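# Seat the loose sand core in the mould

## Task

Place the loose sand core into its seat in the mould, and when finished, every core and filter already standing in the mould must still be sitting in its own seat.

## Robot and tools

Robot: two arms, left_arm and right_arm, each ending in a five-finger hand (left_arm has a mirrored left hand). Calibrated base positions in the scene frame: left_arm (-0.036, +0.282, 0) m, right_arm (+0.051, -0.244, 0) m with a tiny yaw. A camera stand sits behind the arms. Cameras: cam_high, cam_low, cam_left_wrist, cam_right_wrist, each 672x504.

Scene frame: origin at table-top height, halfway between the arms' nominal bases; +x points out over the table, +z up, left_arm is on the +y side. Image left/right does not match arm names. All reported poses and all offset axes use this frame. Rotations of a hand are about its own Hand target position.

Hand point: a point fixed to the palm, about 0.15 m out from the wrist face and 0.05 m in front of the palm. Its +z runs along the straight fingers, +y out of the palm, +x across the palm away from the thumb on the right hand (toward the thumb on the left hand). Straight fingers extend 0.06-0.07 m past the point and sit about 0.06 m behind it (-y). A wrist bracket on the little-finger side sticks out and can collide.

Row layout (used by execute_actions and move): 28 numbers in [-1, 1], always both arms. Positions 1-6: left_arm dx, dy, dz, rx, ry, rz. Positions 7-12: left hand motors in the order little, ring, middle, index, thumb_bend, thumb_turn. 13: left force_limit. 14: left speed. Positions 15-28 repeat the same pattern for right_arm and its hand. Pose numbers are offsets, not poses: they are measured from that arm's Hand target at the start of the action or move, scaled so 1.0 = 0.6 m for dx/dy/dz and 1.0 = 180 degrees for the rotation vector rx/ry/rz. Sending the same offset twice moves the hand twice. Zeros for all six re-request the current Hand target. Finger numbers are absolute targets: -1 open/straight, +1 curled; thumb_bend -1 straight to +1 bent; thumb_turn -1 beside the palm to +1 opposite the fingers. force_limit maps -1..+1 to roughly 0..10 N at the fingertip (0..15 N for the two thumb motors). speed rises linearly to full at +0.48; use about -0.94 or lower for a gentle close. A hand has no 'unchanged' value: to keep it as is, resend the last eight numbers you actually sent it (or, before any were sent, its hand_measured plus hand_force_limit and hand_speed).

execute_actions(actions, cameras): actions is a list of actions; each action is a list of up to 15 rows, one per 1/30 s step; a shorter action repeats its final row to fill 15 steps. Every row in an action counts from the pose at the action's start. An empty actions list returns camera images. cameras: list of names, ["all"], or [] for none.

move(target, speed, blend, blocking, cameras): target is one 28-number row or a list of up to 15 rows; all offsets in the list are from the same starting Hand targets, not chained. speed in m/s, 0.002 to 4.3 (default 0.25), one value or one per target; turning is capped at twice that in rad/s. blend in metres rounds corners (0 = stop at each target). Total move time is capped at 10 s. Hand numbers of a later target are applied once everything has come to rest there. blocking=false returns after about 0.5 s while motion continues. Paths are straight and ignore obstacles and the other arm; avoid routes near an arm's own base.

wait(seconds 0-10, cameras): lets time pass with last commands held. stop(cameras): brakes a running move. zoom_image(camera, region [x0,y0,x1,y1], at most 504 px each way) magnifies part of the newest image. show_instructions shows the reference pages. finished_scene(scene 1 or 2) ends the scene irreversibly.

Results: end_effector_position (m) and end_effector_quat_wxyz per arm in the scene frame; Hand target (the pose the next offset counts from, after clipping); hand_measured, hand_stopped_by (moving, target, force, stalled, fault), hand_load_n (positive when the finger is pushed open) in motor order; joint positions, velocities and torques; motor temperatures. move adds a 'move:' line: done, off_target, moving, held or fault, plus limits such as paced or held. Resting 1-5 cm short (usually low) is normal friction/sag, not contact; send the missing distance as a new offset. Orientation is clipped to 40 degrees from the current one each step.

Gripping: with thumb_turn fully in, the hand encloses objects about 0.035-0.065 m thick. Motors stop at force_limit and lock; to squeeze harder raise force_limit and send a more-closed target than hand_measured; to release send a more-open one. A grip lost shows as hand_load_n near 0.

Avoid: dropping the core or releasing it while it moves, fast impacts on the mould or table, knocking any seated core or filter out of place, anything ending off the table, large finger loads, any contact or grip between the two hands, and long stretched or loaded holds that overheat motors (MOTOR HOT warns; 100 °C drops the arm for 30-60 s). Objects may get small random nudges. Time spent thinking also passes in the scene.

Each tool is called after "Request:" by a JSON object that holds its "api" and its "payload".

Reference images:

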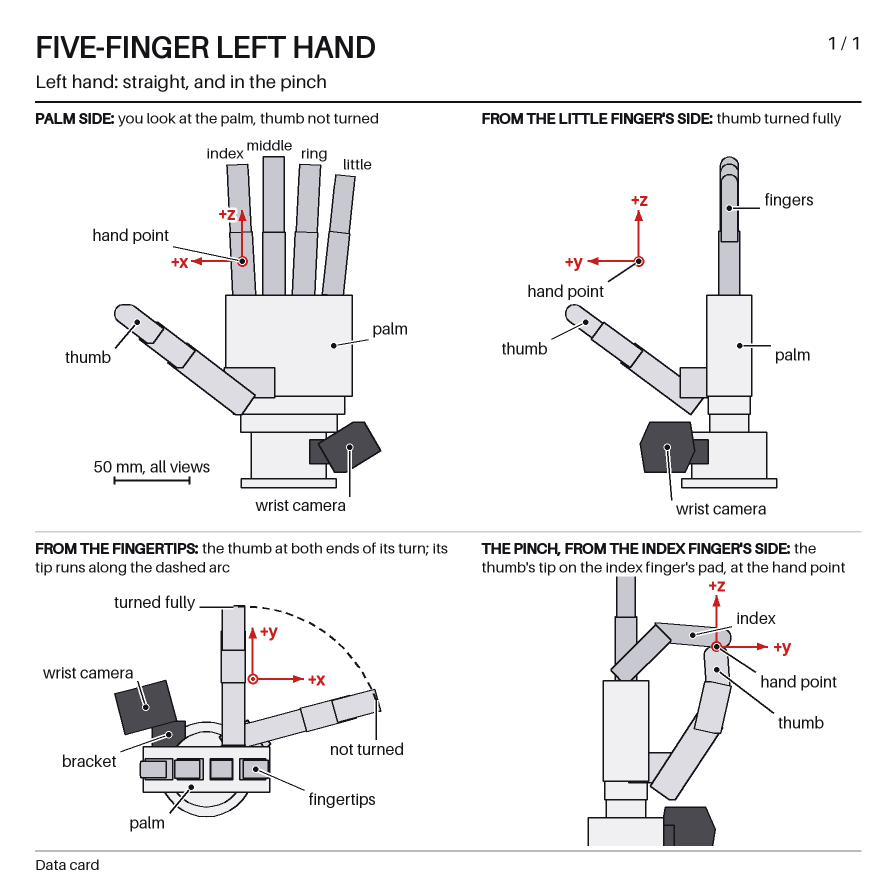

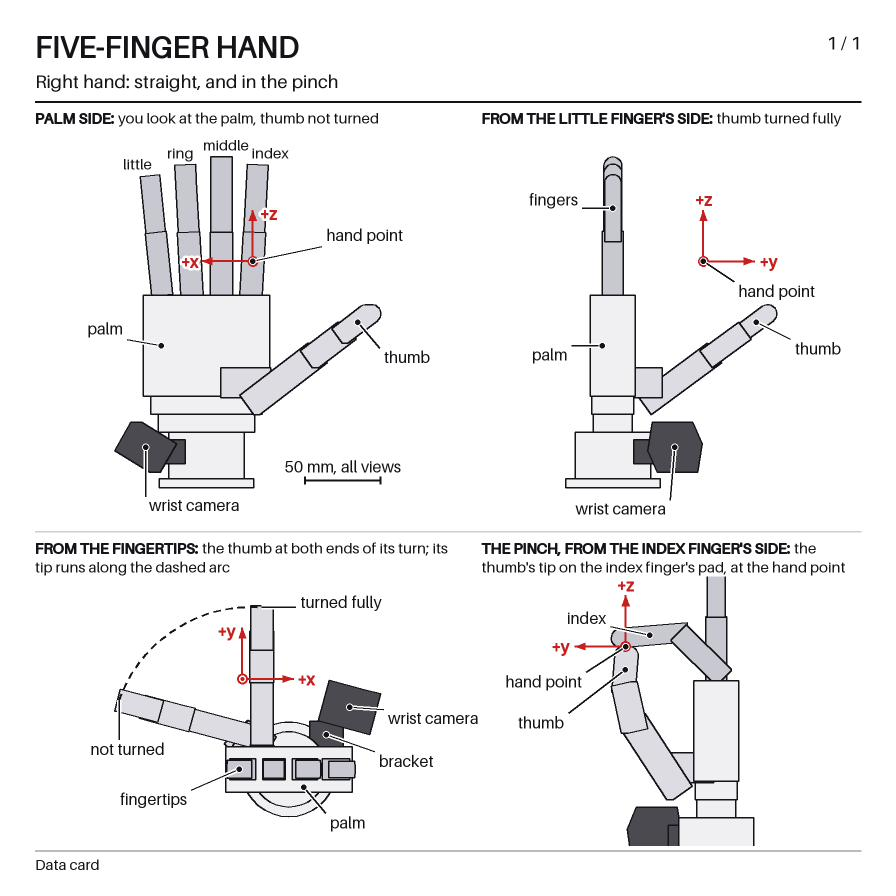

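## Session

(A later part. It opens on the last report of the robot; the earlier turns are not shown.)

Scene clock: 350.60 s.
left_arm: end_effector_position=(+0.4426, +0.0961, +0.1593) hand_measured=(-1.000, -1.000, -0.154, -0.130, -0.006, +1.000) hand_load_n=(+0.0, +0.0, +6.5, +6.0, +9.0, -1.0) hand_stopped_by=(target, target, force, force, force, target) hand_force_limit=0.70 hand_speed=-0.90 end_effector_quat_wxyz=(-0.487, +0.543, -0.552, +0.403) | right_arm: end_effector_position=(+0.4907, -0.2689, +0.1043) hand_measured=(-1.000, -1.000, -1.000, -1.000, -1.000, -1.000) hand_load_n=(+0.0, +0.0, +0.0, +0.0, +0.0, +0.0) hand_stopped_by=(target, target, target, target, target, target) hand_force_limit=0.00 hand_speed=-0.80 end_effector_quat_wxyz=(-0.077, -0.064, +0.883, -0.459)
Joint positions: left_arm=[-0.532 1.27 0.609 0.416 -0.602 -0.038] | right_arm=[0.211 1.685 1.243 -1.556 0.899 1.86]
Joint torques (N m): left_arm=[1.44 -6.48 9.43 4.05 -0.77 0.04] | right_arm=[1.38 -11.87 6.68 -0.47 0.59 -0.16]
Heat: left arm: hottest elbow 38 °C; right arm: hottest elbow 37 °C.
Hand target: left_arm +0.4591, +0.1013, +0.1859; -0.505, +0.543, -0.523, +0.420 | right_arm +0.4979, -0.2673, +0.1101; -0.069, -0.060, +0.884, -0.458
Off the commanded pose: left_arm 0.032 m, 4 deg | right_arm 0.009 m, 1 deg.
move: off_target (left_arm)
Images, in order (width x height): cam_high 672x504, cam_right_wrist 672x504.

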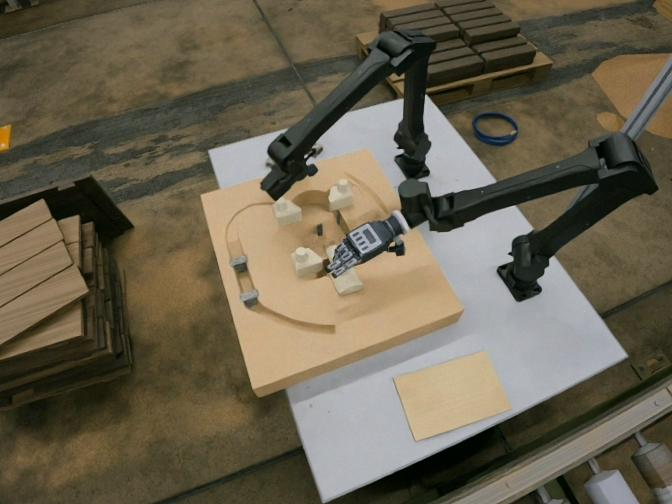

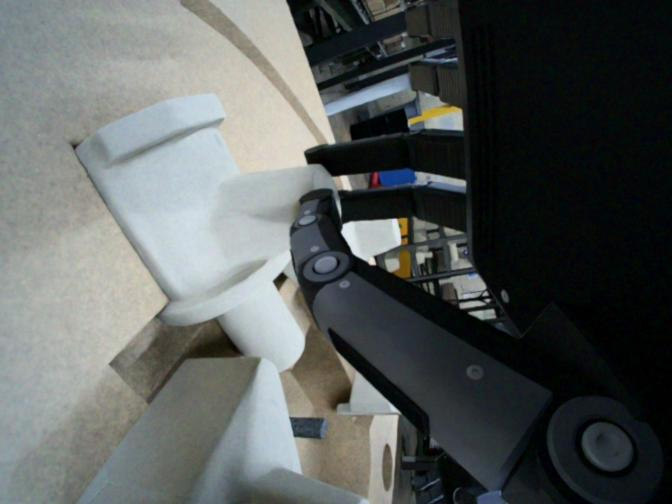

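Request:
{"api": "move", "payload": {"target": [0.0,0.003,-0.05,0,0,0.0,-1,-1,0.4,0.4,0.4,1,0.7,-0.9,0,0,0,0,0,0,-1,-1,-1,-1,-1,-1,0,-0.8], "speed": 0.04, "cameras": ["cam_right_wrist","cam_high"]}}

Request:
{"api": "zoom_image", "payload": {"camera": "cam_right_wrist", "region": [40, 100, 340, 400]}}

Request:
{"api": "zoom_image", "payload": {"camera": "cam_high", "region": [290, 220, 390, 310]}}

Scene clock: 355.10 s.
left_arm: end_effector_position=(+0.4464, +0.0944, +0.1581) hand_measured=(-1.000, -1.000, -0.154, -0.130, -0.004, +1.000) hand_load_n=(+0.0, +0.0, +5.5, +2.5, -2.5, -4.5) hand_stopped_by=(target, target, force, force, force, target) hand_force_limit=0.70 hand_speed=-0.90 end_effector_quat_wxyz=(-0.495, +0.539, -0.534, +0.425) | right_arm: end_effector_position=(+0.4907, -0.2689, +0.1043) hand_measured=(-1.000, -1.000, -1.000, -1.000, -1.000, -1.000) hand_load_n=(+0.0, +0.0, +0.0, +0.0, +0.0, +0.0) hand_stopped_by=(target, target, target, target, target, target) hand_force_limit=0.00 hand_speed=-0.80 end_effector_quat_wxyz=(-0.077, -0.064, +0.883, -0.459)
Joint positions: left_arm=[-0.532 1.299 0.582 0.534 -0.604 -0.033] | right_arm=[0.211 1.685 1.243 -1.556 0.899 1.86]
Joint torques (N m): left_arm=[1.2 -4.01 8.21 3.55 -0.46 0.04] | right_arm=[1.38 -11.87 6.68 -0.47 0.58 -0.16]
Heat: left arm: hottest elbow 38 °C; right arm: hottest elbow 37 °C.
Hand target: left_arm +0.4591, +0.1031, +0.1560; -0.505, +0.543, -0.523, +0.420 | right_arm +0.4979, -0.2673, +0.1101; -0.069, -0.060, +0.884, -0.458
Off the commanded pose: left_arm 0.016 m, 2 deg | right_arm 0.009 m, 1 deg.
move: off_target (left_arm)
Images, in order (width x height): cam_high 672x504, cam_right_wrist 672x504.

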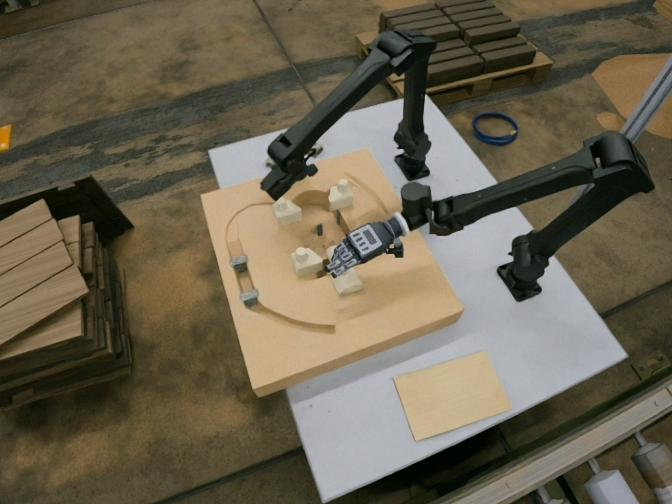

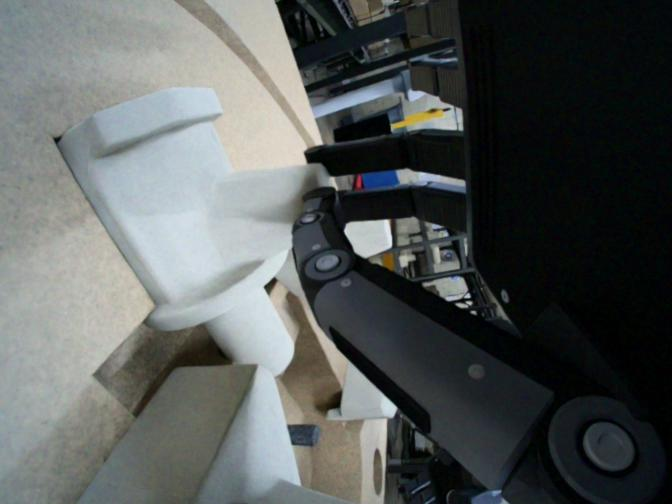

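Scaled by 1.680 from the camera's 672x504 image, which has a finer 960x720 frame.

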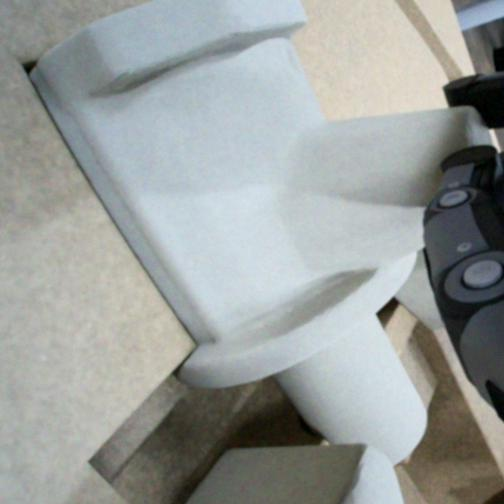

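Scaled by 5.040.

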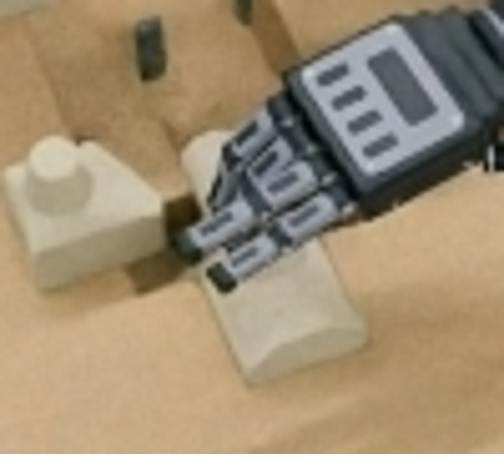

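Request:
{"api": "wait", "payload": {"seconds": 0.1, "cameras": ["cam_low"]}}

Request:
{"api": "zoom_image", "payload": {"camera": "cam_low", "region": [330, 230, 440, 310]}}

Scene clock: 362.03 s.
left_arm: end_effector_position=(+0.4465, +0.0944, +0.1582) hand_measured=(-1.000, -1.000, -0.154, -0.130, -0.004, +1.000) hand_load_n=(+0.0, +0.0, +6.0, +2.5, -2.5, -4.5) hand_stopped_by=(target, target, force, force, force, target) hand_force_limit=0.70 hand_speed=-0.90 end_effector_quat_wxyz=(-0.495, +0.539, -0.534, +0.425) | right_arm: end_effector_position=(+0.4907, -0.2689, +0.1043) hand_measured=(-1.000, -1.000, -1.000, -1.000, -1.000, -1.000) hand_load_n=(-0.5, +0.0, +0.0, +0.0, +0.0, +0.0) hand_stopped_by=(target, target, target, target, target, target) hand_force_limit=0.00 hand_speed=-0.80 end_effector_quat_wxyz=(-0.077, -0.064, +0.883, -0.459)
Joint positions: left_arm=[-0.532 1.299 0.582 0.535 -0.604 -0.033] | right_arm=[0.211 1.685 1.243 -1.556 0.899 1.86]
Joint torques (N m): left_arm=[1.73 -4.19 8.17 3.67 -0.43 -0.02] | right_arm=[1.38 -11.81 6.68 -0.47 0.58 -0.16]
Heat: left arm: hottest elbow 38 °C; right arm: hottest elbow 37 °C.
Hand target: left_arm +0.4592, +0.1031, +0.1561; -0.505, +0.543, -0.523, +0.420 | right_arm +0.4979, -0.2673, +0.1101; -0.069, -0.060, +0.884, -0.458
Off the commanded pose: left_arm 0.016 m, 2 deg | right_arm 0.009 m, 1 deg.
wait: 0.10 s; at rest from the start
Images, in order (width x height): cam_low 672x504.

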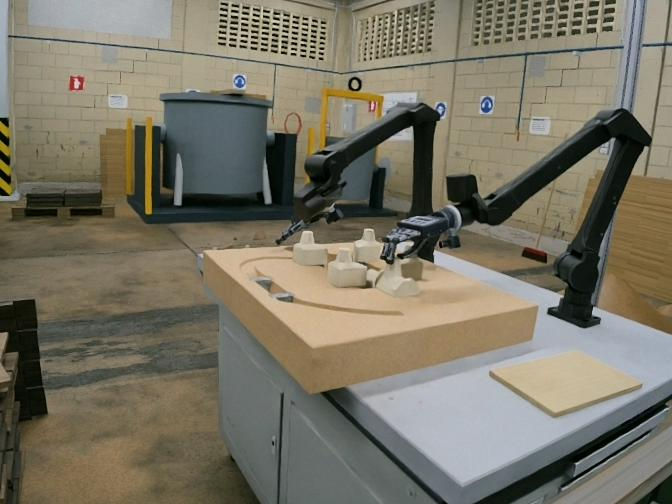

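Scaled by 4.582.

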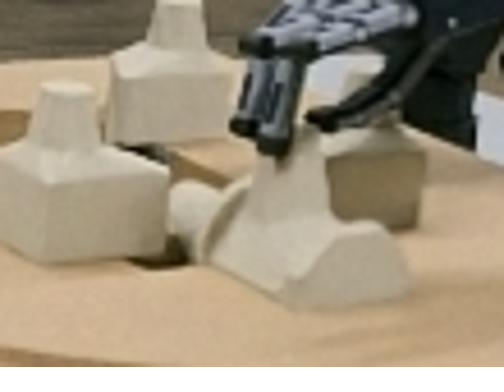

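Request:
{"api": "wait", "payload": {"seconds": 0.1, "cameras": ["cam_right_wrist"]}}

Request:
{"api": "zoom_image", "payload": {"camera": "cam_right_wrist", "region": [190, 270, 350, 430]}}

Scene clock: 364.13 s.
left_arm: end_effector_position=(+0.4465, +0.0944, +0.1582) hand_measured=(-1.000, -1.000, -0.154, -0.130, -0.004, +1.000) hand_load_n=(+0.0, +0.0, +6.0, +3.0, -2.5, -4.5) hand_stopped_by=(target, target, force, force, force, target) hand_force_limit=0.70 hand_speed=-0.90 end_effector_quat_wxyz=(-0.495, +0.539, -0.534, +0.425) | right_arm: end_effector_position=(+0.4907, -0.2689, +0.1043) hand_measured=(-1.000, -1.000, -1.000, -1.000, -1.000, -1.000) hand_load_n=(+0.0, +0.0, +0.0, +0.0, +0.0, +0.0) hand_stopped_by=(target, target, target, target, target, target) hand_force_limit=0.00 hand_speed=-0.80 end_effector_quat_wxyz=(-0.077, -0.064, +0.883, -0.459)
Joint positions: left_arm=[-0.532 1.299 0.582 0.535 -0.604 -0.033] | right_arm=[0.211 1.685 1.243 -1.556 0.899 1.86]
Joint torques (N m): left_arm=[1.44 -3.96 8.06 3.59 -0.46 -0.03] | right_arm=[1.38 -11.81 6.68 -0.47 0.58 -0.16]
Heat: left arm: hottest elbow 37 °C; right arm: hottest elbow 37 °C.
Hand target: left_arm +0.4592, +0.1031, +0.1561; -0.505, +0.543, -0.523, +0.420 | right_arm +0.4979, -0.2673, +0.1101; -0.069, -0.060, +0.884, -0.458
Off the commanded pose: left_arm 0.016 m, 2 deg | right_arm 0.009 m, 1 deg.
wait: 0.10 s; at rest from the start
Images, in order (width x height): cam_right_wrist 672x504.

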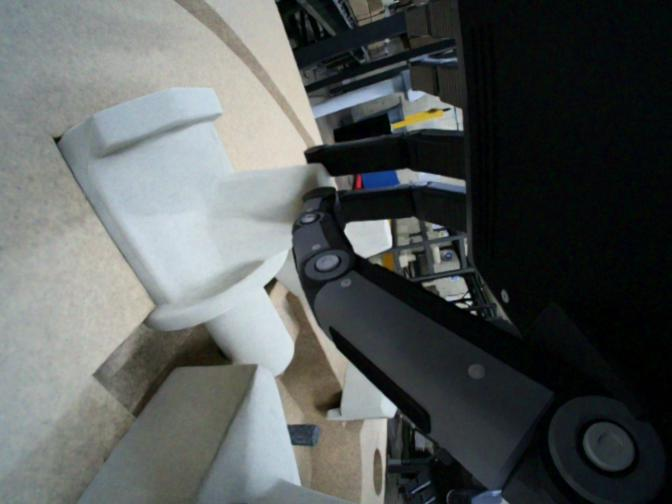

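Scaled by 3.150 from the camera's 672x504 image, which has a finer 960x720 frame.

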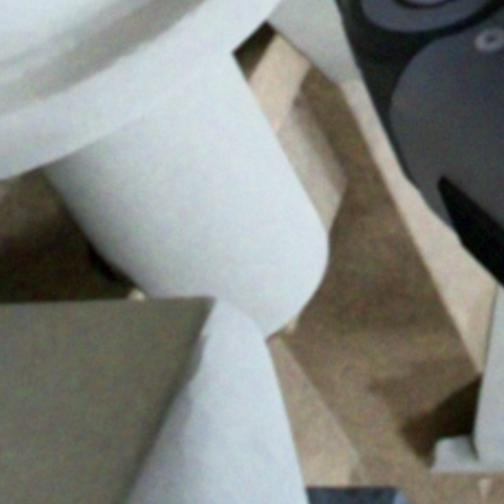

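Request:
{"api": "move", "payload": {"target": [[0.0,0.0,0.085,0,0,0.0,-1,-1,0.4,0.4,0.4,1,0.7,-0.9,0,0,0,0,0,0,-1,-1,-1,-1,-1,-1,0,-0.8],[0.0,0.0,0.085,0,0,0.0194,-1,-1,0.4,0.4,0.4,1,0.7,-0.9,0,0,0,0,0,0,-1,-1,-1,-1,-1,-1,0,-0.8]], "speed": 0.08, "cameras": ["cam_right_wrist"]}}

Request:
{"api": "zoom_image", "payload": {"camera": "cam_right_wrist", "region": [40, 100, 340, 400]}}

Scene clock: 373.27 s.
left_arm: end_effector_position=(+0.4483, +0.1166, +0.1923) hand_measured=(-1.000, -1.000, -0.154, -0.130, -0.004, +1.000) hand_load_n=(+0.0, +0.0, +0.0, +0.0, +0.0, +0.0) hand_stopped_by=(target, target, force, force, force, target) hand_force_limit=0.70 hand_speed=-0.90 end_effector_quat_wxyz=(+0.520, -0.559, +0.511, -0.394) | right_arm: end_effector_position=(+0.4907, -0.2689, +0.1043) hand_measured=(-1.000, -1.000, -1.000, -1.000, -1.000, -1.000) hand_load_n=(+0.0, +0.0, +0.0, +0.0, +0.0, +0.0) hand_stopped_by=(target, target, target, target, target, target) hand_force_limit=0.00 hand_speed=-0.80 end_effector_quat_wxyz=(-0.077, -0.064, +0.883, -0.459)
Joint positions: left_arm=[-0.524 1.222 0.634 0.394 -0.695 -0.033] | right_arm=[0.211 1.685 1.243 -1.556 0.899 1.86]
Joint torques (N m): left_arm=[-1.2 -5.36 11.38 1.54 -0.26 -0.15] | right_arm=[1.44 -11.87 6.68 -0.47 0.59 -0.16]
Heat: left arm: hottest elbow 37 °C; right arm: hottest elbow 37 °C.
Hand target: left_arm +0.4592, +0.1032, +0.2072; +0.518, -0.558, +0.506, -0.405 | right_arm +0.4979, -0.2673, +0.1101; -0.069, -0.060, +0.884, -0.458
Off the commanded pose: left_arm 0.023 m, 1 deg | right_arm 0.009 m, 1 deg.
move: off_target (left_arm)
Images, in order (width x height): cam_right_wrist 672x504.

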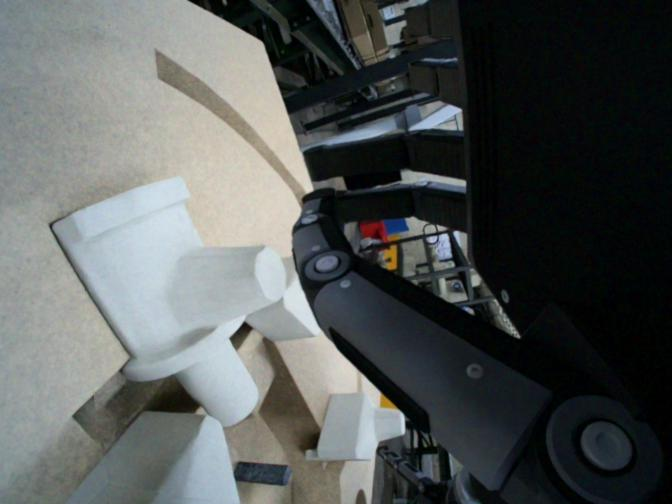

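Scaled by 1.680 from the camera's 672x504 image, which has a finer 960x720 frame.

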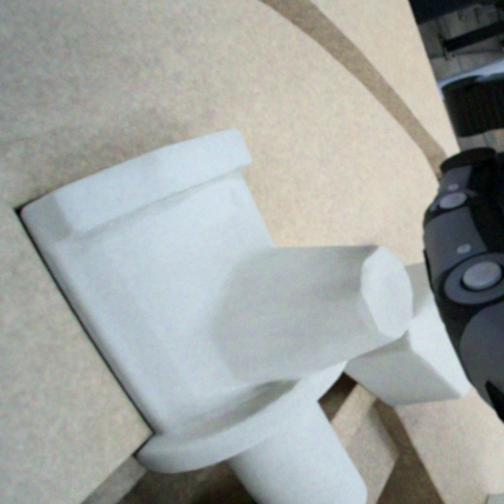

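Request:
{"api": "move", "payload": {"target": [[0.0,0.0,0.12,0,0,0.0,-1,-1,-0.6,-0.6,-0.35,1,0,-0.2,0,0,0,0,0,0,-1,-1,-1,-1,-1,-1,0,-0.8],[-0.1507,0.1557,0.2153,0.0574,0.1682,-0.0256,-1,-1,-0.6,-0.6,-0.35,-1,0,-0.2,0,0,0,0,0,0,-1,-1,-1,-1,-1,-1,0,-0.8]], "speed": [0.15,0.3], "blend": 0.02, "cameras": ["cam_right_wrist","cam_high","cam_low"]}}

Request:
{"api": "zoom_image", "payload": {"camera": "cam_right_wrist", "region": [235, 210, 375, 350]}}

Request:
{"api": "zoom_image", "payload": {"camera": "cam_high", "region": [290, 220, 390, 310]}}

Request:
{"api": "zoom_image", "payload": {"camera": "cam_low", "region": [330, 230, 440, 310]}}

Scene clock: 381.37 s.
left_arm: end_effector_position=(+0.3610, +0.1941, +0.3150) hand_measured=(-1.000, -1.000, -0.600, -0.600, -0.350, -1.000) hand_load_n=(+0.0, +0.0, +0.0, +0.0, +0.0, +0.0) hand_stopped_by=(target, target, target, target, target, target) hand_force_limit=0.00 hand_speed=-0.20 end_effector_quat_wxyz=(+0.392, -0.577, +0.685, -0.213) | right_arm: end_effector_position=(+0.4907, -0.2689, +0.1043) hand_measured=(-1.000, -1.000, -1.000, -1.000, -1.000, -1.000) hand_load_n=(+0.0, +0.0, +0.0, +0.0, +0.0, +0.0) hand_stopped_by=(target, target, target, target, target, target) hand_force_limit=0.00 hand_speed=-0.80 end_effector_quat_wxyz=(-0.077, -0.064, +0.883, -0.459)
Joint positions: left_arm=[-0.351 0.984 1.119 -0.862 -0.432 0.018] | right_arm=[0.211 1.685 1.243 -1.556 0.899 1.86]
Joint torques (N m): left_arm=[0.91 -3.25 12.78 1.18 -0.21 0.02] | right_arm=[1.38 -11.81 6.67 -0.46 0.58 -0.16]
Heat: left arm: hottest elbow 38 °C; right arm: hottest elbow 38 °C.
Hand target: left_arm +0.3689, +0.1967, +0.3364; +0.399, -0.576, +0.679, -0.219 | right_arm +0.4979, -0.2673, +0.1101; -0.069, -0.060, +0.884, -0.458
Off the commanded pose: left_arm 0.023 m, 1 deg | right_arm 0.009 m, 1 deg.
move: off_target (left_arm); target 2's new numbers were sent with left_arm's hand 0.023 m and 1 deg from that target
Images, in order (width x height): cam_high 672x504, cam_low 672x504, cam_right_wrist 672x504.

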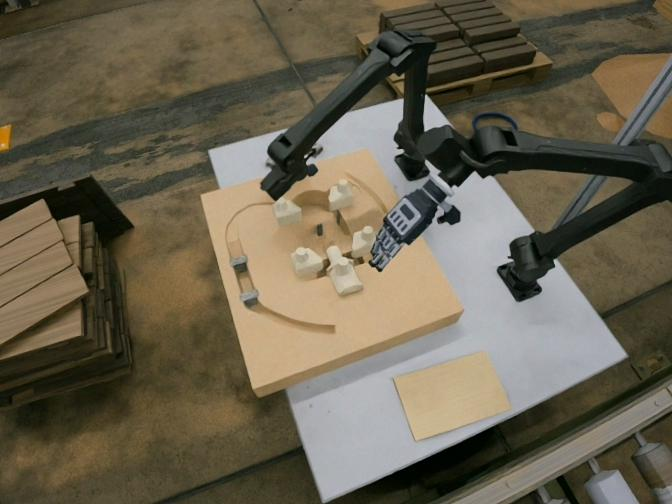

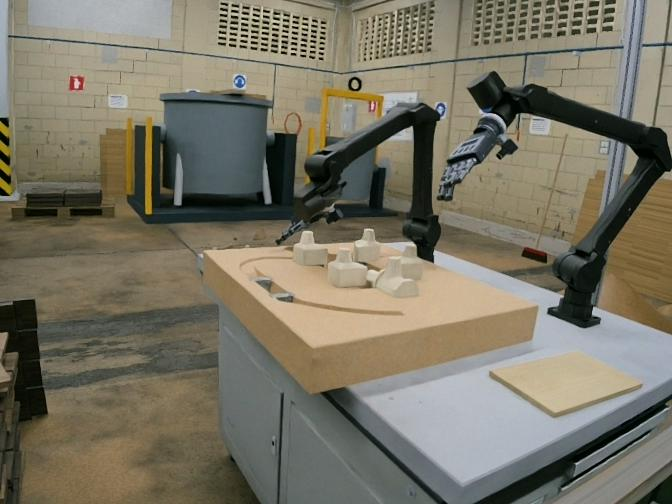

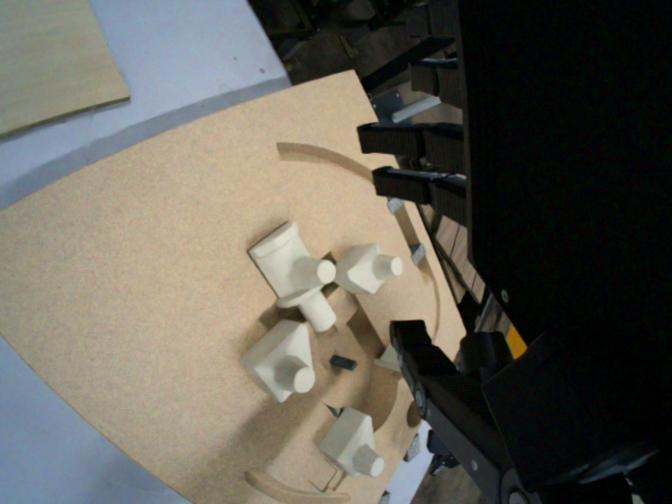

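Scaled by 3.600 from the camera's 672x504 image, which has a finer 960x720 frame.

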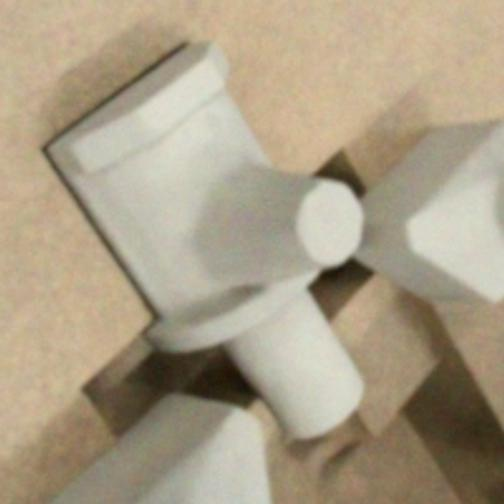

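Scaled by 5.040.

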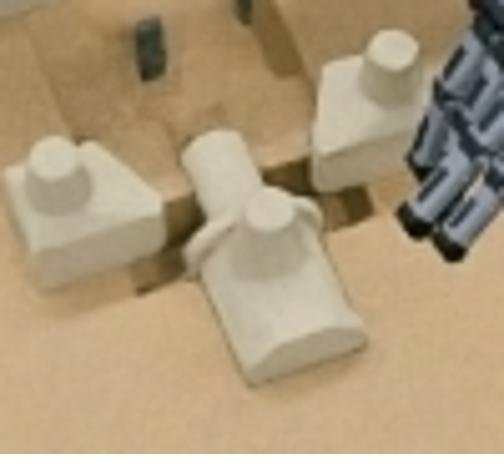

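Scaled by 4.582.

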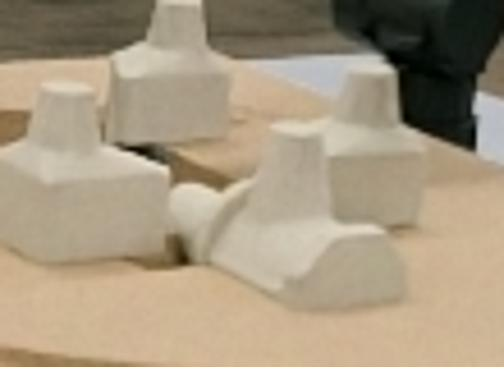

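Request:
{"api": "move", "payload": {"target": [[0,0,0,0,0,0,-1,-1,-0.6,-0.6,-0.35,-1,0,-0.2,-0.05,0,0.4167,0,0,0,-1,-1,-1,-1,-1,-1,0,-0.8],[0,0,0,0,0,0,-1,-1,-0.6,-0.6,-0.35,-1,0,-0.2,-0.07,0.15,0.4167,0.0355,-0.2044,0.8328,-1,-1,-1,-1,-1,-1,0,-0.8]], "speed": [0.3,0.4], "blend": 0.02, "cameras": ["cam_left_wrist","cam_high"]}}

Scene clock: 397.90 s.
left_arm: end_effector_position=(+0.3610, +0.1941, +0.3150) hand_measured=(-1.000, -1.000, -0.600, -0.600, -0.350, -1.000) hand_load_n=(+0.0, +0.0, +0.0, +0.0, +0.0, +0.0) hand_stopped_by=(target, target, target, target, target, target) hand_force_limit=0.00 hand_speed=-0.20 end_effector_quat_wxyz=(+0.392, -0.577, +0.685, -0.213) | right_arm: end_effector_position=(+0.4427, -0.1718, +0.3406) hand_measured=(-1.000, -1.000, -1.000, -1.000, -1.000, -1.000) hand_load_n=(+0.0, +0.0, +0.0, +0.0, +0.0, -0.5) hand_stopped_by=(target, target, target, target, target, target) hand_force_limit=0.00 hand_speed=-0.80 end_effector_quat_wxyz=(-0.629, +0.743, -0.189, +0.124)
Joint positions: left_arm=[-0.351 0.984 1.119 -0.862 -0.432 0.018] | right_arm=[-0.309 1.158 1.119 -0.843 -1.34 -0.813]
Joint torques (N m): left_arm=[0.15 -2.96 12.81 1.24 -0.24 0.02] | right_arm=[1.08 -6.3 11.25 0.59 -0.4 -0.27]
Heat: left arm: hottest elbow 41 °C; right arm: hottest elbow 38 °C.
Hand target: left_arm +0.3689, +0.1967, +0.3364; +0.399, -0.576, +0.679, -0.219 | right_arm +0.4559, -0.1772, +0.3601; -0.626, +0.747, -0.173, +0.144
Off the commanded pose: left_arm 0.023 m, 1 deg | right_arm 0.024 m, 3 deg.
move: off_target (left_arm, right_arm)
Images, in order (width x height): cam_high 672x504, cam_left_wrist 672x504.

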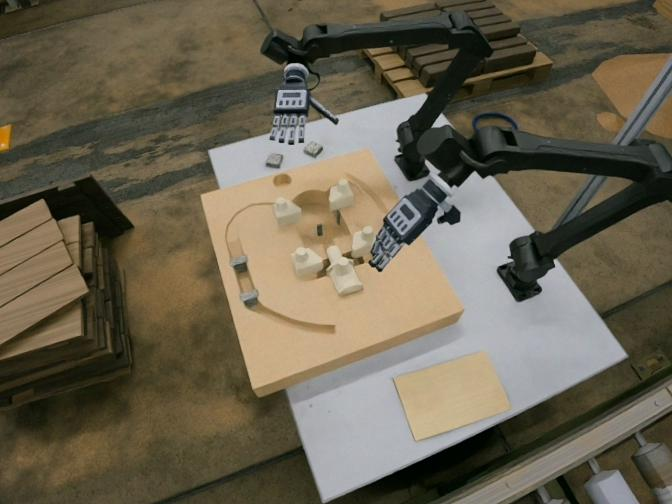

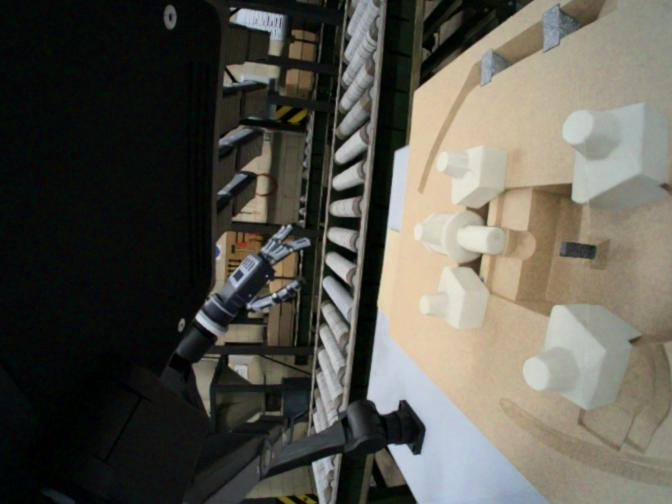

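Great view. Zoom.

Request:
{"api": "zoom_image", "payload": {"camera": "cam_left_wrist", "region": [400, 170, 560, 300]}}

Scaled by 3.150 from the camera's 672x504 image, which has a finer 960x720 frame.

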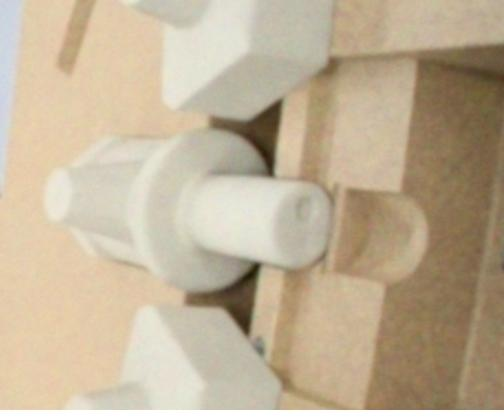

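Request:
{"api": "zoom_image", "payload": {"camera": "cam_left_wrist", "region": [450, 205, 550, 285]}}

Scaled by 5.040 from the camera's 672x504 image, which has a finer 960x720 frame.

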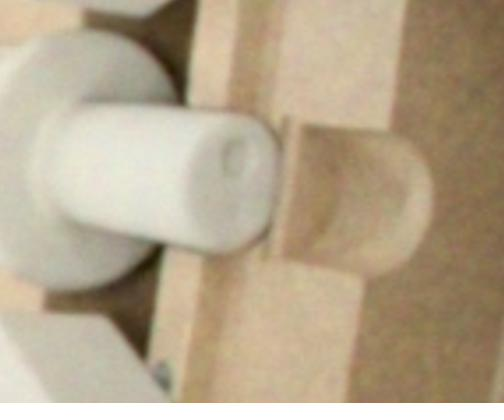

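Request:
{"api": "move", "payload": {"target": [0,0,0,0,0,0,-1,-1,-0.6,-0.6,-0.35,-1,0,-0.2,0.03,-0.03,-0.2,0,0,0,-1,-1,-1,-1,-1,-1,0,-0.8], "speed": 0.2, "cameras": ["cam_left_wrist"]}}

Request:
{"api": "zoom_image", "payload": {"camera": "cam_left_wrist", "region": [400, 180, 540, 300]}}

Scene clock: 424.73 s.
left_arm: end_effector_position=(+0.3610, +0.1941, +0.3150) hand_measured=(-1.000, -1.000, -0.600, -0.600, -0.350, -1.000) hand_load_n=(+0.0, +0.0, +0.0, +0.0, +0.0, +0.0) hand_stopped_by=(target, target, target, target, target, target) hand_force_limit=0.00 hand_speed=-0.20 end_effector_quat_wxyz=(+0.392, -0.577, +0.685, -0.213) | right_arm: end_effector_position=(+0.4720, -0.1895, +0.2444) hand_measured=(-1.000, -1.000, -1.000, -1.000, -1.000, -1.000) hand_load_n=(-0.5, +0.0, +0.0, +0.0, +0.0, +0.0) hand_stopped_by=(target, target, target, target, target, target) hand_force_limit=0.00 hand_speed=-0.80 end_effector_quat_wxyz=(-0.627, +0.747, -0.173, +0.137)
Joint positions: left_arm=[-0.351 0.984 1.119 -0.862 -0.432 0.018] | right_arm=[-0.329 1.297 0.99 -0.647 -1.352 -0.93]
Joint torques (N m): left_arm=[1.2 -3.37 12.92 1.17 -0.23 0.05] | right_arm=[0.38 -8.12 6.37 1.26 -0.66 -0.26]
Motor temperatures (°C): left_arm=[22 26 44 23 24 23] | right_arm=[20 26 42 19 22 22]
Heat: left arm: hottest elbow 44 °C; right arm: hottest elbow 42 °C.
Hand target: left_arm +0.3689, +0.1967, +0.3364; +0.399, -0.576, +0.679, -0.219 | right_arm +0.4738, -0.1953, +0.2402; -0.626, +0.746, -0.173, +0.144
Off the commanded pose: left_arm 0.023 m, 1 deg | right_arm 0.007 m, 1 deg.
move: off_target (left_arm)
Images, in order (width x height): cam_left_wrist 672x504.

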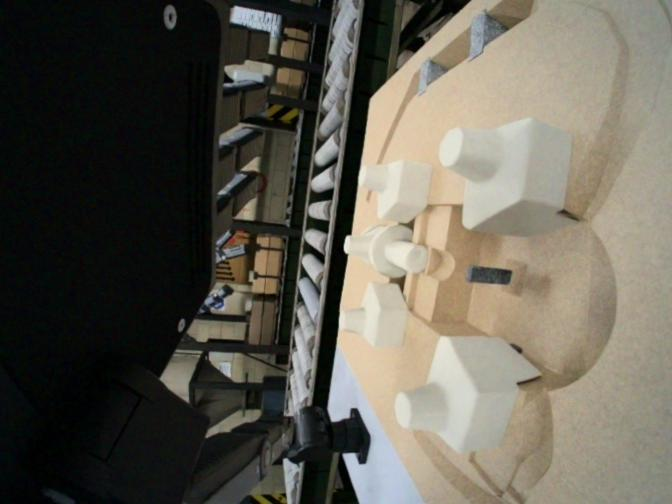

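Scaled by 3.600 from the camera's 672x504 image, which has a finer 960x720 frame.

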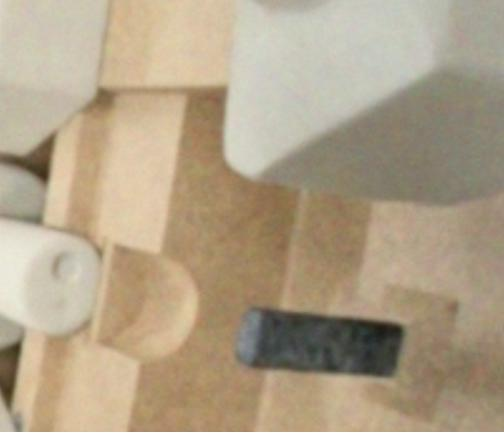

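Request:
{"api": "zoom_image", "payload": {"camera": "cam_left_wrist", "region": [335, 200, 475, 300]}}

Request:
{"api": "zoom_image", "payload": {"camera": "cam_left_wrist", "region": [380, 225, 460, 290]}}

Scaled by 3.600 from the camera's 672x504 image, which has a finer 960x720 frame.

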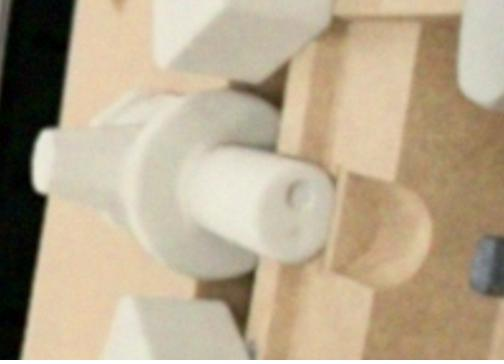

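Scaled by 6.300 from the camera's 672x504 image, which has a finer 960x720 frame.

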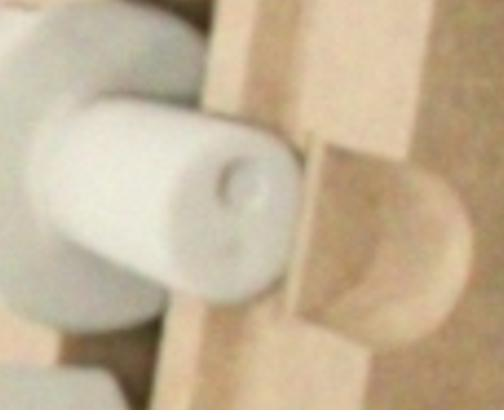

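Request:
{"api": "move", "payload": {"target": [[0.1147,-0.1697,-0.03,-0.1,-0.167,0,-1,-1,-0.5,-0.5,-0.2,1,0,-0.2,0,0,0,0,0,0,-1,-1,-1,-1,-1,-1,0,-0.8],[0.1147,-0.1697,-0.21,-0.1,-0.167,0,-1,-1,-0.5,-0.5,-0.2,1,0,-0.2,0,0,0,0,0,0,-1,-1,-1,-1,-1,-1,0,-0.8]], "speed": [0.25,0.15], "blend": 0.02}}

Request:
{"api": "move", "payload": {"target": [[-0.018,-0.010,0.0,0.0153,0.023,-0.002,-1,-1,-0.5,-0.5,-0.2,1,0,-0.2,0,0,0,0,0,0,-1,-1,-1,-1,-1,-1,0,-0.8],[-0.018,-0.010,-0.0655,0.0153,0.023,-0.002,-1,-1,-0.5,-0.5,-0.2,1,0,-0.2,0,0,0,0,0,0,-1,-1,-1,-1,-1,-1,0,-0.8]], "speed": 0.12, "blend": 0.004, "cameras": ["cam_right_wrist"]}}

Scene clock: 448.97 s.
left_arm: end_effector_position=(+0.4389, +0.1013, +0.2142) hand_measured=(-1.000, -1.000, -0.500, -0.500, -0.200, +1.000) hand_load_n=(+0.0, +0.0, +0.0, +0.0, +0.5, +0.0) hand_stopped_by=(target, target, target, target, target, target) hand_force_limit=0.00 hand_speed=-0.20 end_effector_quat_wxyz=(-0.471, +0.555, -0.512, +0.456) | right_arm: end_effector_position=(+0.4720, -0.1895, +0.2444) hand_measured=(-1.000, -1.000, -1.000, -1.000, -1.000, -1.000) hand_load_n=(+0.0, +0.0, +0.0, +0.0, +0.0, -0.5) hand_stopped_by=(target, target, target, target, target, target) hand_force_limit=0.00 hand_speed=-0.80 end_effector_quat_wxyz=(-0.627, +0.747, -0.173, +0.137)
Joint positions: left_arm=[-0.5 1.142 0.619 0.357 -0.549 -0.112] | right_arm=[-0.329 1.297 0.99 -0.647 -1.352 -0.93]
Joint torques (N m): left_arm=[-0.73 -4.48 7.61 2.91 -0.22 -0.19] | right_arm=[0.38 -8.12 6.37 1.24 -0.65 -0.27]
Heat: left arm: hottest elbow 45 °C; right arm: hottest elbow 41 °C.
Hand target: left_arm +0.4375, +0.0949, +0.2102; -0.467, +0.554, -0.511, +0.462 | right_arm +0.4737, -0.1952, +0.2402; -0.626, +0.747, -0.173, +0.144
Off the commanded pose: left_arm 0.007 m, 1 deg | right_arm 0.007 m, 1 deg.
move: done

Scene clock: 450.40 s.
left_arm: end_effector_position=(+0.4281, +0.0946, +0.1747) hand_measured=(-1.000, -1.000, -0.500, -0.500, -0.200, +1.000) hand_load_n=(+0.0, +0.0, +0.0, +0.0, +0.0, +0.0) hand_stopped_by=(target, target, target, target, target, target) hand_force_limit=0.00 hand_speed=-0.20 end_effector_quat_wxyz=(-0.463, +0.558, -0.541, +0.426) | right_arm: end_effector_position=(+0.4720, -0.1895, +0.2444) hand_measured=(-1.000, -1.000, -1.000, -1.000, -1.000, -1.000) hand_load_n=(+0.0, +0.0, +0.0, +0.0, +0.0, +0.0) hand_stopped_by=(target, target, target, target, target, target) hand_force_limit=0.00 hand_speed=-0.80 end_effector_quat_wxyz=(-0.627, +0.747, -0.173, +0.137)
Joint positions: left_arm=[-0.532 1.188 0.594 0.342 -0.573 -0.112] | right_arm=[-0.329 1.297 0.99 -0.647 -1.352 -0.93]
Joint torques (N m): left_arm=[-1.14 -4.13 7.21 2.92 -0.3 -0.2] | right_arm=[0.38 -8.12 6.35 1.22 -0.65 -0.27]
Heat: left arm: hottest elbow 45 °C; right arm: hottest elbow 41 °C.
Hand target: left_arm +0.4268, +0.0887, +0.1710; -0.460, +0.557, -0.540, +0.431 | right_arm +0.4737, -0.1952, +0.2402; -0.626, +0.747, -0.173, +0.144
Off the commanded pose: left_arm 0.007 m, 1 deg | right_arm 0.007 m, 1 deg.
move: done
Images, in order (width x height): cam_right_wrist 672x504.

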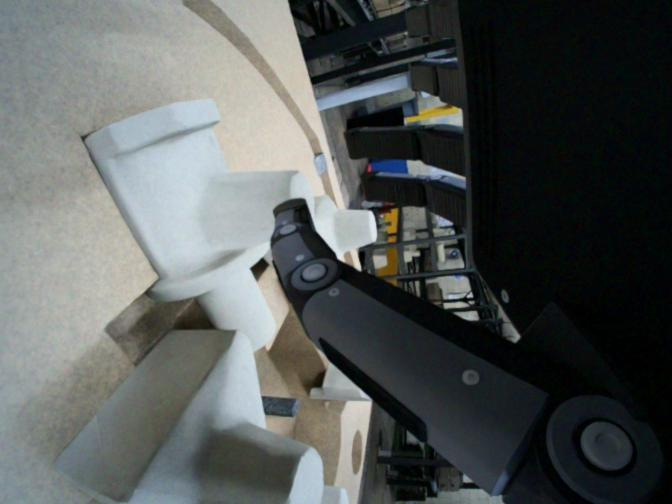

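Request:
{"api": "move", "payload": {"target": [[0,0,-0.019,0,0,0,-1,-1,-0.5,-0.5,-0.2,1,0,-0.2,0,0,0,0,0,0,-1,-1,-1,-1,-1,-1,0,-0.8],[0.019,0.004,-0.019,0,0,0,-1,-1,-0.5,-0.5,-0.2,1,0,-0.2,0,0,0,0,0,0,-1,-1,-1,-1,-1,-1,0,-0.8]], "speed": 0.08, "blend": 0.002, "cameras": ["cam_right_wrist"]}}

Scene clock: 453.17 s.
left_arm: end_effector_position=(+0.4324, +0.0897, +0.1582) hand_measured=(-1.000, -1.000, -0.500, -0.500, -0.200, +1.000) hand_load_n=(+0.0, +0.0, +0.0, +0.0, +0.0, +0.0) hand_stopped_by=(target, target, target, target, target, target) hand_force_limit=0.00 hand_speed=-0.20 end_effector_quat_wxyz=(-0.457, +0.556, -0.547, +0.427) | right_arm: end_effector_position=(+0.4720, -0.1895, +0.2444) hand_measured=(-1.000, -1.000, -1.000, -1.000, -1.000, -1.000) hand_load_n=(+0.0, +0.0, +0.0, +0.0, +0.0, +0.0) hand_stopped_by=(target, target, target, target, target, target) hand_force_limit=0.00 hand_speed=-0.80 end_effector_quat_wxyz=(-0.627, +0.747, -0.173, +0.137)
Joint positions: left_arm=[-0.529 1.238 0.585 0.395 -0.556 -0.112] | right_arm=[-0.329 1.297 0.99 -0.647 -1.352 -0.93]
Joint torques (N m): left_arm=[0.67 -4.95 8.01 3.03 -0.1 -0.11] | right_arm=[0.38 -8.12 6.35 1.24 -0.65 -0.27]
Heat: left arm: hottest elbow 44 °C; right arm: hottest elbow 40 °C.
Hand target: left_arm +0.4382, +0.0913, +0.1595; -0.460, +0.558, -0.540, +0.431 | right_arm +0.4737, -0.1952, +0.2402; -0.626, +0.747, -0.173, +0.144
Off the commanded pose: left_arm 0.006 m, 1 deg | right_arm 0.007 m, 1 deg.
move: done
Images, in order (width x height): cam_right_wrist 672x504.

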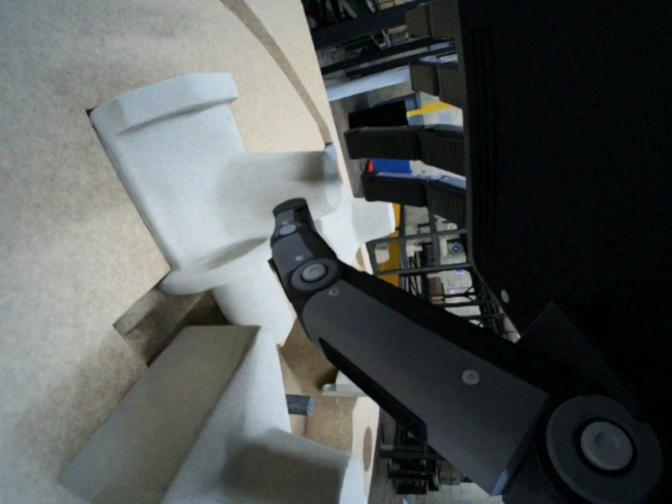

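Request:
{"api": "move", "payload": {"target": [0.013,0.012,-0.002,0,0,0,-1,-1,-0.5,-0.5,-0.2,1,0,-0.2,0,0,0,0,0,0,-1,-1,-1,-1,-1,-1,0,-0.8], "speed": 0.05, "cameras": ["cam_right_wrist"]}}

Scene clock: 455.30 s.
left_arm: end_effector_position=(+0.4379, +0.0961, +0.1550) hand_measured=(-1.000, -1.000, -0.500, -0.500, -0.200, +1.000) hand_load_n=(+0.0, +0.0, +0.0, +0.0, +0.0, +0.0) hand_stopped_by=(target, target, target, target, target, target) hand_force_limit=0.00 hand_speed=-0.20 end_effector_quat_wxyz=(-0.455, +0.558, -0.546, +0.428) | right_arm: end_effector_position=(+0.4720, -0.1895, +0.2444) hand_measured=(-1.000, -1.000, -1.000, -1.000, -1.000, -1.000) hand_load_n=(+0.0, +0.0, +0.0, +0.0, +0.0, -0.5) hand_stopped_by=(target, target, target, target, target, target) hand_force_limit=0.00 hand_speed=-0.80 end_effector_quat_wxyz=(-0.627, +0.747, -0.173, +0.137)
Joint positions: left_arm=[-0.502 1.249 0.585 0.406 -0.527 -0.112] | right_arm=[-0.329 1.297 0.99 -0.647 -1.352 -0.93]
Joint torques (N m): left_arm=[1.26 -5.66 8.24 2.82 -0.04 0.02] | right_arm=[0.38 -8.12 6.37 1.25 -0.65 -0.27]
Heat: left arm: hottest elbow 44 °C; right arm: hottest elbow 40 °C.
Hand target: left_arm +0.4460, +0.0984, +0.1583; -0.460, +0.558, -0.540, +0.431 | right_arm +0.4737, -0.1952, +0.2402; -0.626, +0.747, -0.173, +0.144
Off the commanded pose: left_arm 0.009 m, 1 deg | right_arm 0.007 m, 1 deg.
move: done
Images, in order (width x height): cam_right_wrist 672x504.

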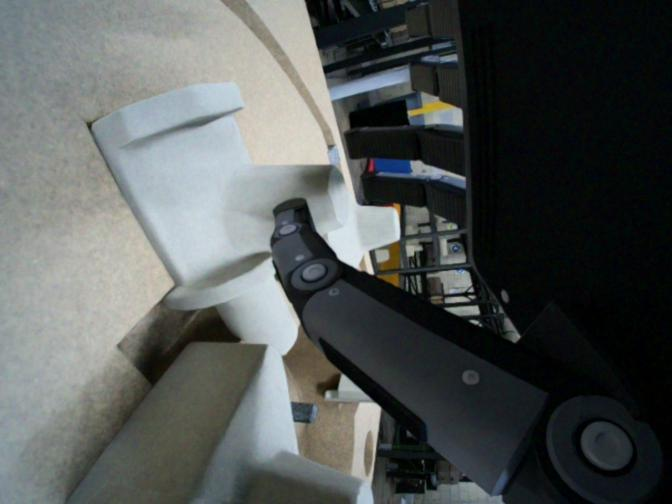

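Request:
{"api": "execute_actions", "payload": {"actions": [[[0,0,0,0,0,0,-1,-1,0.2,0.2,0.2,1,-0.6,-0.88,0,0,0,0,0,0,-1,-1,-1,-1,-1,-1,0,-0.8]],[],[],[],[],[],[],[[0,0,0,0,0,0,-1,-1,0.4,0.4,0.4,1,0.75,-0.9,0,0,0,0,0,0,-1,-1,-1,-1,-1,-1,0,-0.8]],[],[],[]], "cameras": ["cam_right_wrist","cam_left_wrist"]}}

Request:
{"api": "zoom_image", "payload": {"camera": "cam_left_wrist", "region": [380, 225, 460, 290]}}

Scene clock: 458.73 s.
left_arm: end_effector_position=(+0.4394, +0.0962, +0.1569) hand_measured=(-1.000, -1.000, -0.144, -0.144, -0.018, +1.000) hand_load_n=(+0.0, +0.0, +10.5, +8.5, +12.5, +1.0) hand_stopped_by=(target, target, force, force, force, target) hand_force_limit=0.75 hand_speed=-0.90 end_effector_quat_wxyz=(-0.455, +0.558, -0.544, +0.431) | right_arm: end_effector_position=(+0.4720, -0.1895, +0.2444) hand_measured=(-1.000, -1.000, -1.000, -1.000, -1.000, -1.000) hand_load_n=(+0.0, +0.0, +0.0, +0.0, +0.0, -0.5) hand_stopped_by=(target, target, target, target, target, target) hand_force_limit=0.00 hand_speed=-0.80 end_effector_quat_wxyz=(-0.627, +0.747, -0.173, +0.137)
Joint positions: left_arm=[-0.5 1.25 0.585 0.416 -0.525 -0.112] | right_arm=[-0.329 1.297 0.99 -0.647 -1.352 -0.93]
Joint torques (N m): left_arm=[0.79 -4.95 8.31 2.51 -0.15 -0.03] | right_arm=[0.44 -8.12 6.37 1.24 -0.65 -0.27]
Heat: left arm: hottest elbow 43 °C; right arm: hottest elbow 40 °C.
Hand target: left_arm +0.4460, +0.0984, +0.1583; -0.460, +0.558, -0.540, +0.431 | right_arm +0.4737, -0.1952, +0.2402; -0.626, +0.747, -0.173, +0.144
Off the commanded pose: left_arm 0.007 m, 1 deg | right_arm 0.007 m, 1 deg.
Images, in order (width x height): cam_left_wrist 672x504, cam_right_wrist 672x504.

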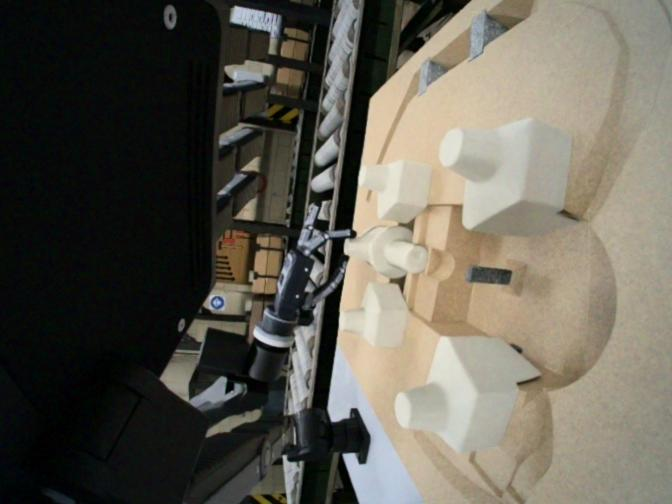

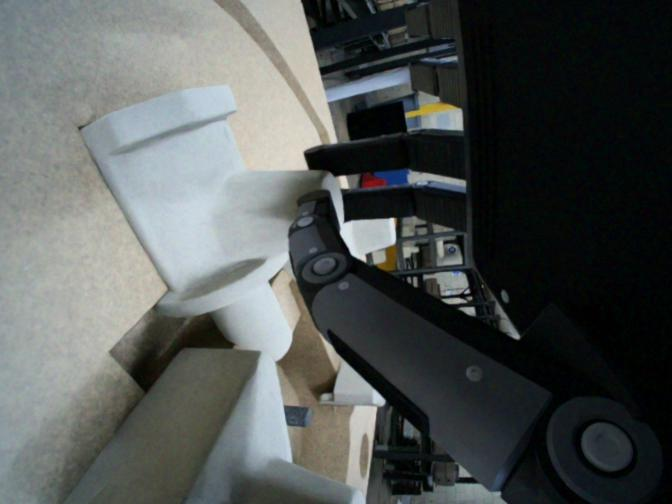

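Scaled by 6.300 from the camera's 672x504 image, which has a finer 960x720 frame.

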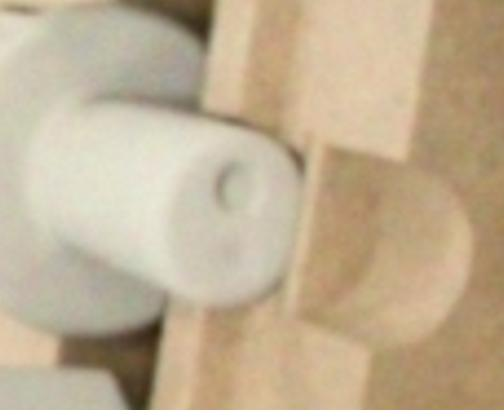

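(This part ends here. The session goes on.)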